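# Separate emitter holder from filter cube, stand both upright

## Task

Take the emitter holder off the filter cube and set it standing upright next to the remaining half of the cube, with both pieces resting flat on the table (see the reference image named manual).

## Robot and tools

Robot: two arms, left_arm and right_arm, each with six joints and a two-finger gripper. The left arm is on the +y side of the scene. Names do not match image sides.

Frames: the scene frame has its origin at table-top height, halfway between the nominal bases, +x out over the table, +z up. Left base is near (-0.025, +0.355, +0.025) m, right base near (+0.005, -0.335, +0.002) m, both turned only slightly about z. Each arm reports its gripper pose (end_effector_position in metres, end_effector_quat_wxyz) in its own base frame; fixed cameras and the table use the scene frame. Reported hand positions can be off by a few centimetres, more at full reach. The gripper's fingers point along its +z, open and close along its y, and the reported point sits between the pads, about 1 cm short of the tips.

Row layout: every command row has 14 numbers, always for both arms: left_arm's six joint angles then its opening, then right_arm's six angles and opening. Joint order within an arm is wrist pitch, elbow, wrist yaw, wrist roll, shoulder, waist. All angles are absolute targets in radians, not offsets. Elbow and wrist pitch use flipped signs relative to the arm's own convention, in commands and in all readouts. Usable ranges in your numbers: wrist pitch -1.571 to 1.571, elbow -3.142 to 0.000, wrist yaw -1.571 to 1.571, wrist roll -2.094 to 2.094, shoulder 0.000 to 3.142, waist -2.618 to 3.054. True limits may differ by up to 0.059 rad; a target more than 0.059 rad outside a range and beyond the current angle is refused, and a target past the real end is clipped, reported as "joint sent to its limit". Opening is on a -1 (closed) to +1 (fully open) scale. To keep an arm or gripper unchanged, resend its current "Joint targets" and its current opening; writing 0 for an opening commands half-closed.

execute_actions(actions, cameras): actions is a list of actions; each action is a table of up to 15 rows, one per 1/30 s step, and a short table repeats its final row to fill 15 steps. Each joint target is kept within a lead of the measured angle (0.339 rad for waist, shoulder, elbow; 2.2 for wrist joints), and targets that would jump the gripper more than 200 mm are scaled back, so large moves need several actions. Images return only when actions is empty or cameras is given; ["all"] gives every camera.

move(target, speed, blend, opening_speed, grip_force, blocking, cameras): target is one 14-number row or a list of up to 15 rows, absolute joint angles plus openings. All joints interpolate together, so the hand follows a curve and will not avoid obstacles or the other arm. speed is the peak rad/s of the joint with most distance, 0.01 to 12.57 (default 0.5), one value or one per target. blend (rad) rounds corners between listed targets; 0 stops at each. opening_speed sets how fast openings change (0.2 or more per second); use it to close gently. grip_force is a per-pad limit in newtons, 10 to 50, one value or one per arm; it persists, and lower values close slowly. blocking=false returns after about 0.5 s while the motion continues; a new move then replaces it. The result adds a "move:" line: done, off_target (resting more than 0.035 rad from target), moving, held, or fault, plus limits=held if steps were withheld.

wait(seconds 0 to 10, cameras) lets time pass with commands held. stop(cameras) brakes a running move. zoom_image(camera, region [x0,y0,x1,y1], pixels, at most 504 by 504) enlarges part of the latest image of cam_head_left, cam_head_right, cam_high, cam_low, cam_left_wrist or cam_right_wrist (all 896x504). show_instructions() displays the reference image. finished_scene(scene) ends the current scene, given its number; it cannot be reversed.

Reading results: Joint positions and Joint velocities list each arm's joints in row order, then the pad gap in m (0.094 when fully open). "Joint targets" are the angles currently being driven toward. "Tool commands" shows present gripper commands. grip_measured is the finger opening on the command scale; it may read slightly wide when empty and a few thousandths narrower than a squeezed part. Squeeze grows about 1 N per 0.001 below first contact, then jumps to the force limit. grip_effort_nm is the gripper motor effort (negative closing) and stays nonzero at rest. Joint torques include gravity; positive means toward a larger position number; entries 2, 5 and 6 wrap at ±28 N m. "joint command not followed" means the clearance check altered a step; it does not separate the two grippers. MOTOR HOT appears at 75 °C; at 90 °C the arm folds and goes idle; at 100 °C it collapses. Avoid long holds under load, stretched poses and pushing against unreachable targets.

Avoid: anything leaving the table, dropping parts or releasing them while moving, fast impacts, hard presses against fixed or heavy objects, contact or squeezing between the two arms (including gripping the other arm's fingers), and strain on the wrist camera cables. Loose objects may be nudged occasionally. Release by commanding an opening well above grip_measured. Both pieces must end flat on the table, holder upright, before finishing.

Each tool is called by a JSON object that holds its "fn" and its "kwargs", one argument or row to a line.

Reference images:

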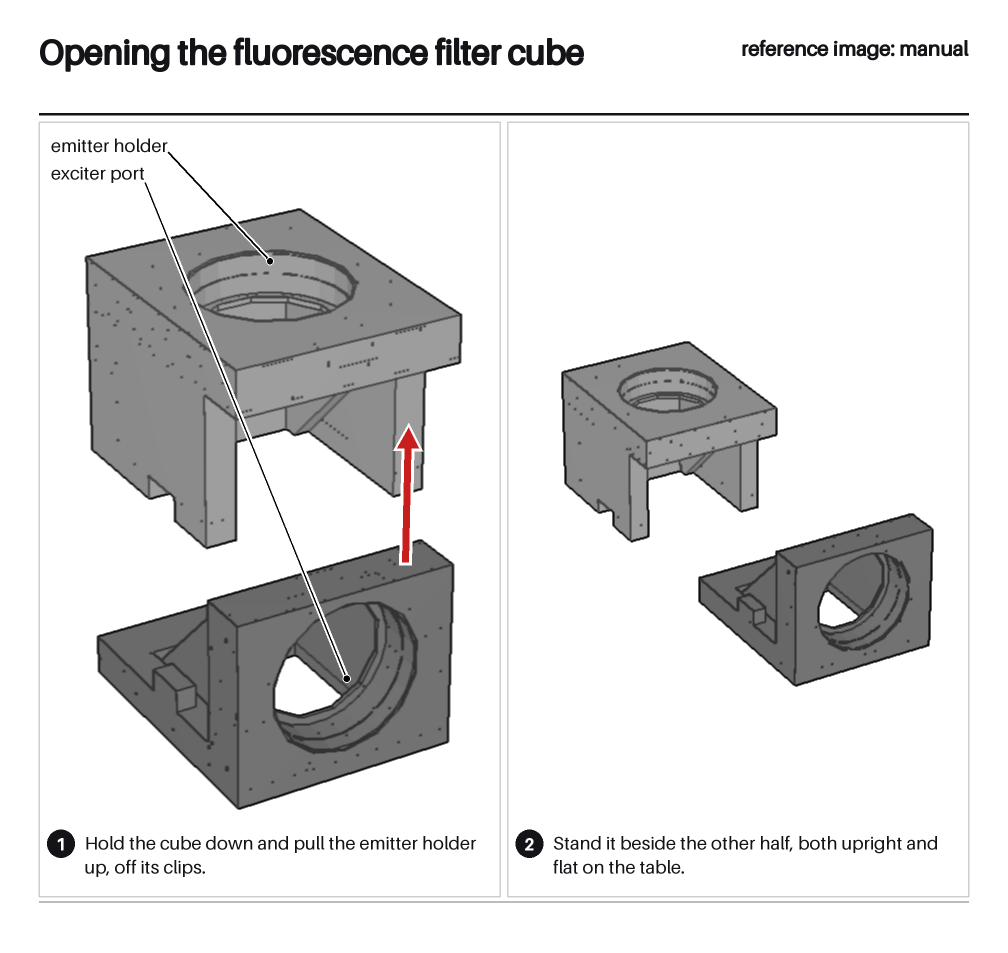

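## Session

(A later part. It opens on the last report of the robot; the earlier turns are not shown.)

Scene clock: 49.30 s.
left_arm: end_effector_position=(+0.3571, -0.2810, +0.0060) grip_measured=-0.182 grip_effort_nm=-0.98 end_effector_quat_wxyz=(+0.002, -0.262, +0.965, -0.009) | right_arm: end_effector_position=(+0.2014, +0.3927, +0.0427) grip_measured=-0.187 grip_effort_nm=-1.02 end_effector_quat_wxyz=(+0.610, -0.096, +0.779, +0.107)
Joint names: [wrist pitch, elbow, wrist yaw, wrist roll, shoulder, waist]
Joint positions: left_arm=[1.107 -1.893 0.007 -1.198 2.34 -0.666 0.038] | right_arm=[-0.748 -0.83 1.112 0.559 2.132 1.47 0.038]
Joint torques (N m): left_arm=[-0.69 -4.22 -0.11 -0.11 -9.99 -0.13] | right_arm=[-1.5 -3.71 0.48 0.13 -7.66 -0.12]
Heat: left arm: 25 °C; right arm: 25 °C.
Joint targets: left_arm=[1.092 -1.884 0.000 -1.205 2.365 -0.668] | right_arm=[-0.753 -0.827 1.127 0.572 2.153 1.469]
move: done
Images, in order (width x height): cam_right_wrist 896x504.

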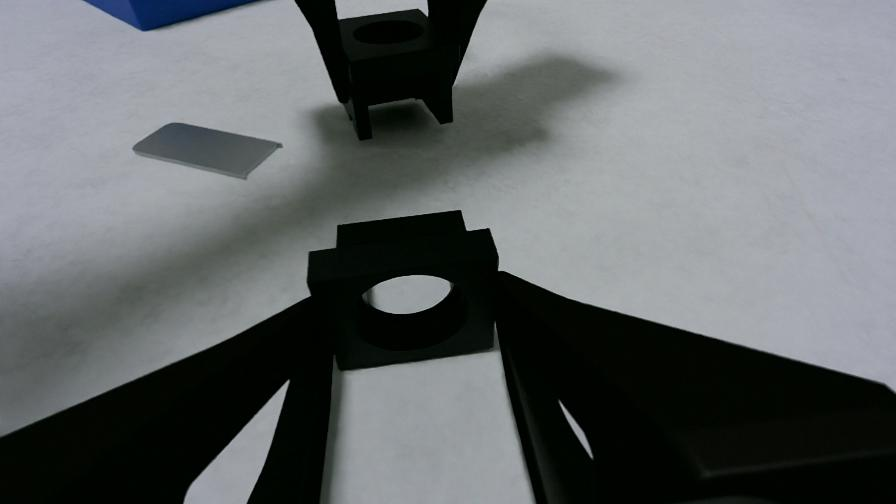

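{"fn": "move", "kwargs": {
  "target": [1.078,-1.871,0,-1.205,2.367,-0.668,-0.5,-0.760,-0.827,1.127,0.572,2.161,1.469,-0.6],
  "speed": 0.06
}}

{"fn": "move", "kwargs": {
  "target": [1.066,-1.860,0,-1.205,2.369,-0.668,-0.5,-0.760,-0.827,1.127,0.572,2.161,1.469,-0.6],
  "speed": 0.06
}}

{"fn": "move", "kwargs": {
  "target": [1.054,-1.849,0,-1.205,2.371,-0.668,-0.5,-0.760,-0.827,1.127,0.572,2.161,1.469,-0.6],
  "speed": 0.06,
  "cameras": ["cam_right_wrist"]
}}

{"fn": "zoom_image", "kwargs": {
  "camera": "cam_right_wrist",
  "region": [280, 0, 520, 180]
}}

Scene clock: 50.60 s.
left_arm: end_effector_position=(+0.3567, -0.2807, +0.0028) grip_measured=-0.182 grip_effort_nm=-0.98 end_effector_quat_wxyz=(+0.003, -0.262, +0.965, -0.009) | right_arm: end_effector_position=(+0.2018, +0.3927, +0.0425) grip_measured=-0.187 grip_effort_nm=-1.02 end_effector_quat_wxyz=(+0.611, -0.092, +0.778, +0.109)
Joint names: [wrist pitch, elbow, wrist yaw, wrist roll, shoulder, waist]
Joint positions: left_arm=[1.094 -1.88 0.007 -1.198 2.34 -0.666 0.038] | right_arm=[-0.761 -0.83 1.116 0.56 2.138 1.47 0.038]
Joint torques (N m): left_arm=[-0.63 -4.22 -0.1 -0.12 -9.85 -0.13] | right_arm=[-1.43 -3.66 0.45 0.11 -7.56 -0.14]
Heat: left arm: 25 °C; right arm: 25 °C.
Joint targets: left_arm=[1.078 -1.871 0.000 -1.205 2.367 -0.668] | right_arm=[-0.760 -0.827 1.127 0.572 2.161 1.469]
move: done

Scene clock: 51.30 s.
left_arm: end_effector_position=(+0.3569, -0.2809, +0.0014) grip_measured=-0.182 grip_effort_nm=-0.98 end_effector_quat_wxyz=(+0.003, -0.262, +0.965, -0.010) | right_arm: end_effector_position=(+0.2018, +0.3927, +0.0425) grip_measured=-0.187 grip_effort_nm=-1.02 end_effector_quat_wxyz=(+0.611, -0.092, +0.778, +0.109)
Joint names: [wrist pitch, elbow, wrist yaw, wrist roll, shoulder, waist]
Joint positions: left_arm=[1.086 -1.874 0.007 -1.198 2.34 -0.666 0.038] | right_arm=[-0.761 -0.83 1.116 0.56 2.138 1.47 0.038]
Joint torques (N m): left_arm=[-0.74 -3.77 -0.09 -0.11 -9.76 -0.08] | right_arm=[-1.44 -3.62 0.46 0.12 -7.56 -0.14]
Heat: left arm: 25 °C; right arm: 25 °C.
Joint targets: left_arm=[1.066 -1.860 0.000 -1.205 2.369 -0.668] | right_arm=[-0.760 -0.827 1.127 0.572 2.161 1.469]
move: done

Scene clock: 52.17 s.
left_arm: end_effector_position=(+0.3572, -0.2800, +0.0004) grip_measured=-0.182 grip_effort_nm=-0.98 end_effector_quat_wxyz=(+0.005, -0.263, +0.965, -0.008) | right_arm: end_effector_position=(+0.2018, +0.3927, +0.0425) grip_measured=-0.187 grip_effort_nm=-1.02 end_effector_quat_wxyz=(+0.611, -0.092, +0.778, +0.109)
Joint names: [wrist pitch, elbow, wrist yaw, wrist roll, shoulder, waist]
Joint positions: left_arm=[1.082 -1.87 0.002 -1.198 2.34 -0.666 0.038] | right_arm=[-0.761 -0.83 1.116 0.56 2.138 1.47 0.038]
Joint torques (N m): left_arm=[-0.8 -3.19 -0.06 -0.11 -9.59 -0.09] | right_arm=[-1.44 -3.66 0.44 0.11 -7.56 -0.12]
Heat: left arm: 25 °C; right arm: 25 °C.
Joint targets: left_arm=[1.054 -1.849 0.000 -1.205 2.371 -0.668] | right_arm=[-0.760 -0.827 1.127 0.572 2.161 1.469]
move: done
Images, in order (width x height): cam_right_wrist 896x504.

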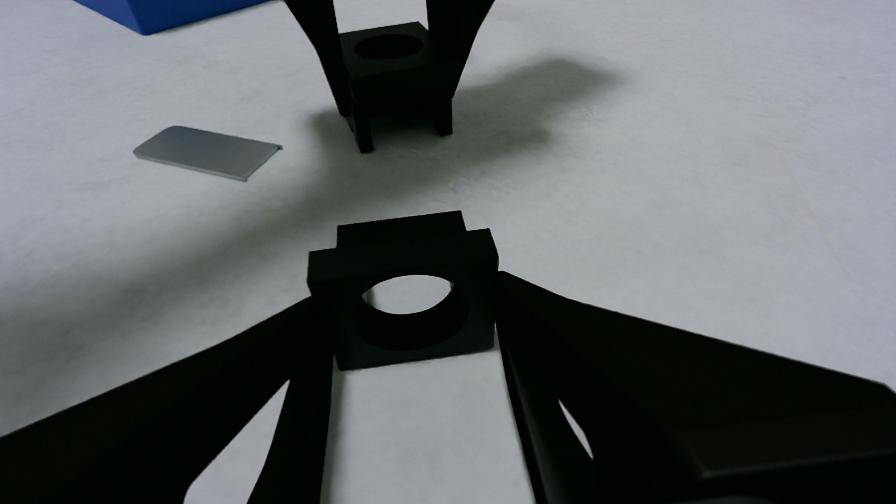

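Scaled by 2.100 from the camera's 896x504 image, which has a finer 1280x720 frame.

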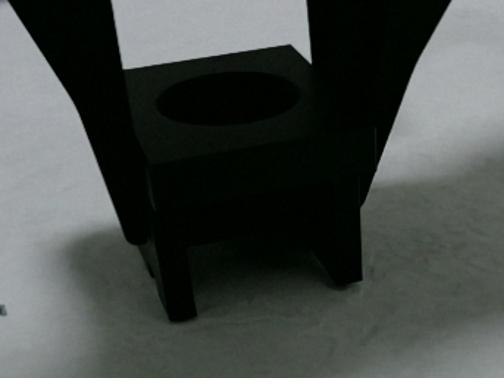

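{"fn": "move", "kwargs": {
  "target": [
    [1.06,-1.855,0,-1.205,2.37,-0.668,0.4,-0.757,-0.827,1.127,0.572,2.156,1.469,0.4],
    [1.345,-2.127,0,-1.205,2.30,-0.668,0.4,-0.757,-0.827,1.127,0.572,2.156,1.469,0.4]
  ],
  "speed": 0.3,
  "opening_speed": 0.6,
  "cameras": ["cam_right_wrist","cam_left_wrist","cam_low"]
}}

{"fn": "zoom_image", "kwargs": {
  "camera": "cam_right_wrist",
  "region": [250, 0, 560, 400]
}}

{"fn": "zoom_image", "kwargs": {
  "camera": "cam_low",
  "region": [430, 220, 550, 300]
}}

Scene clock: 56.30 s.
left_arm: end_effector_position=(+0.3598, -0.2822, +0.0585) grip_measured=+0.398 grip_effort_nm=0.14 end_effector_quat_wxyz=(+0.001, -0.263, +0.965, -0.003) | right_arm: end_effector_position=(+0.2018, +0.3929, +0.0430) grip_measured=+0.397 grip_effort_nm=0.15 end_effector_quat_wxyz=(+0.612, -0.089, +0.778, +0.111)
Joint names: [wrist pitch, elbow, wrist yaw, wrist roll, shoulder, waist]
Joint positions: left_arm=[1.33 -2.105 0.002 -1.198 2.342 -0.666 0.066] | right_arm=[-0.765 -0.83 1.117 0.563 2.138 1.47 0.066]
Joint torques (N m): left_arm=[-0.38 -6.72 -0.06 -0.11 -14.97 -0.12] | right_arm=[-1.37 -3.62 0.44 0.08 -7.94 -0.08]
Heat: left arm: 26 °C; right arm: 25 °C.
Joint targets: left_arm=[1.345 -2.127 0.000 -1.205 2.300 -0.668] | right_arm=[-0.757 -0.827 1.127 0.572 2.156 1.469]
move: off_target (left_arm); left_arm: the shoulder is farthest, 0.042 rad from its target
Images, in order (width x height): cam_low 896x504, cam_left_wrist 896x504, cam_right_wrist 896x504.

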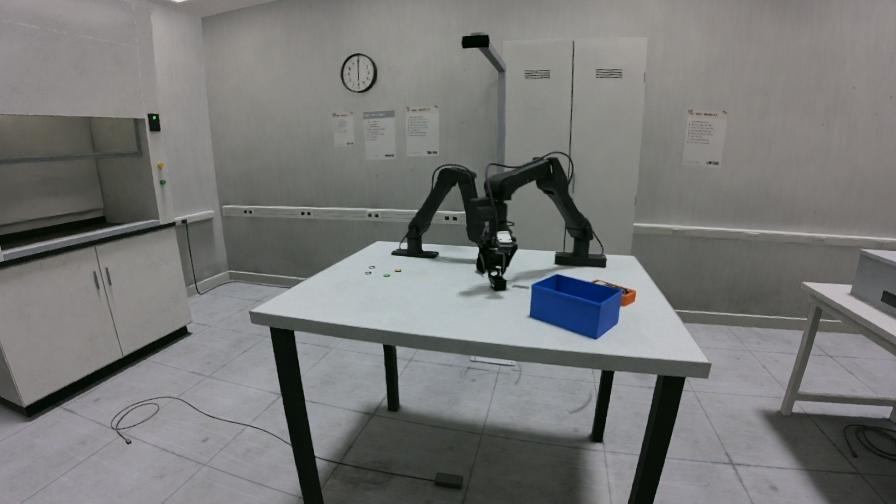

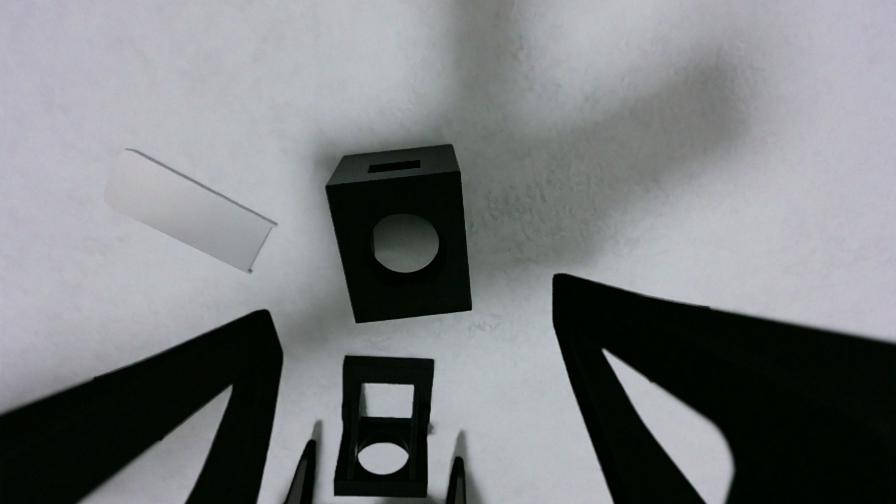

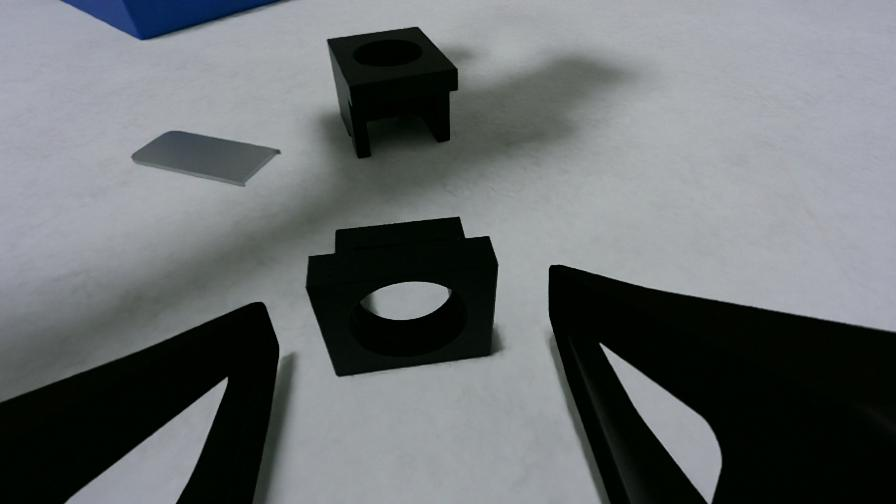

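Scaled by 1.260 from the camera's 896x504 image, which has a finer 1280x720 frame.

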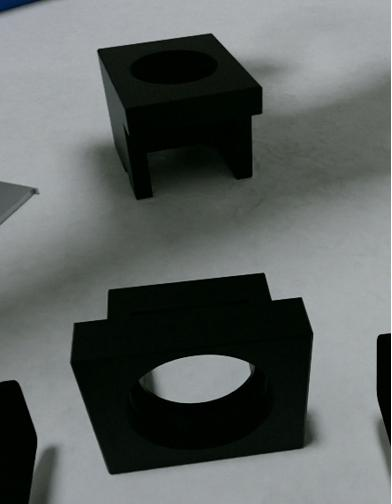

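Scaled by 4.200 from the camera's 896x504 image, which has a finer 1280x720 frame.

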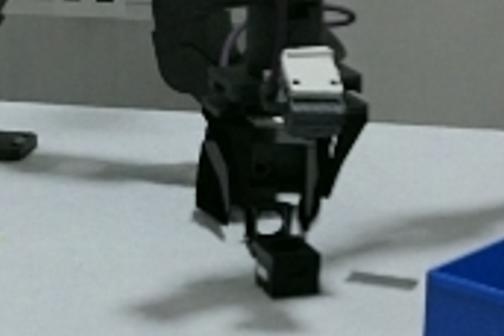

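Both halves are standing flat and released.

{"fn": "finished_scene", "kwargs": {
  "scene": 2
}}

The scene is finished: the task was done.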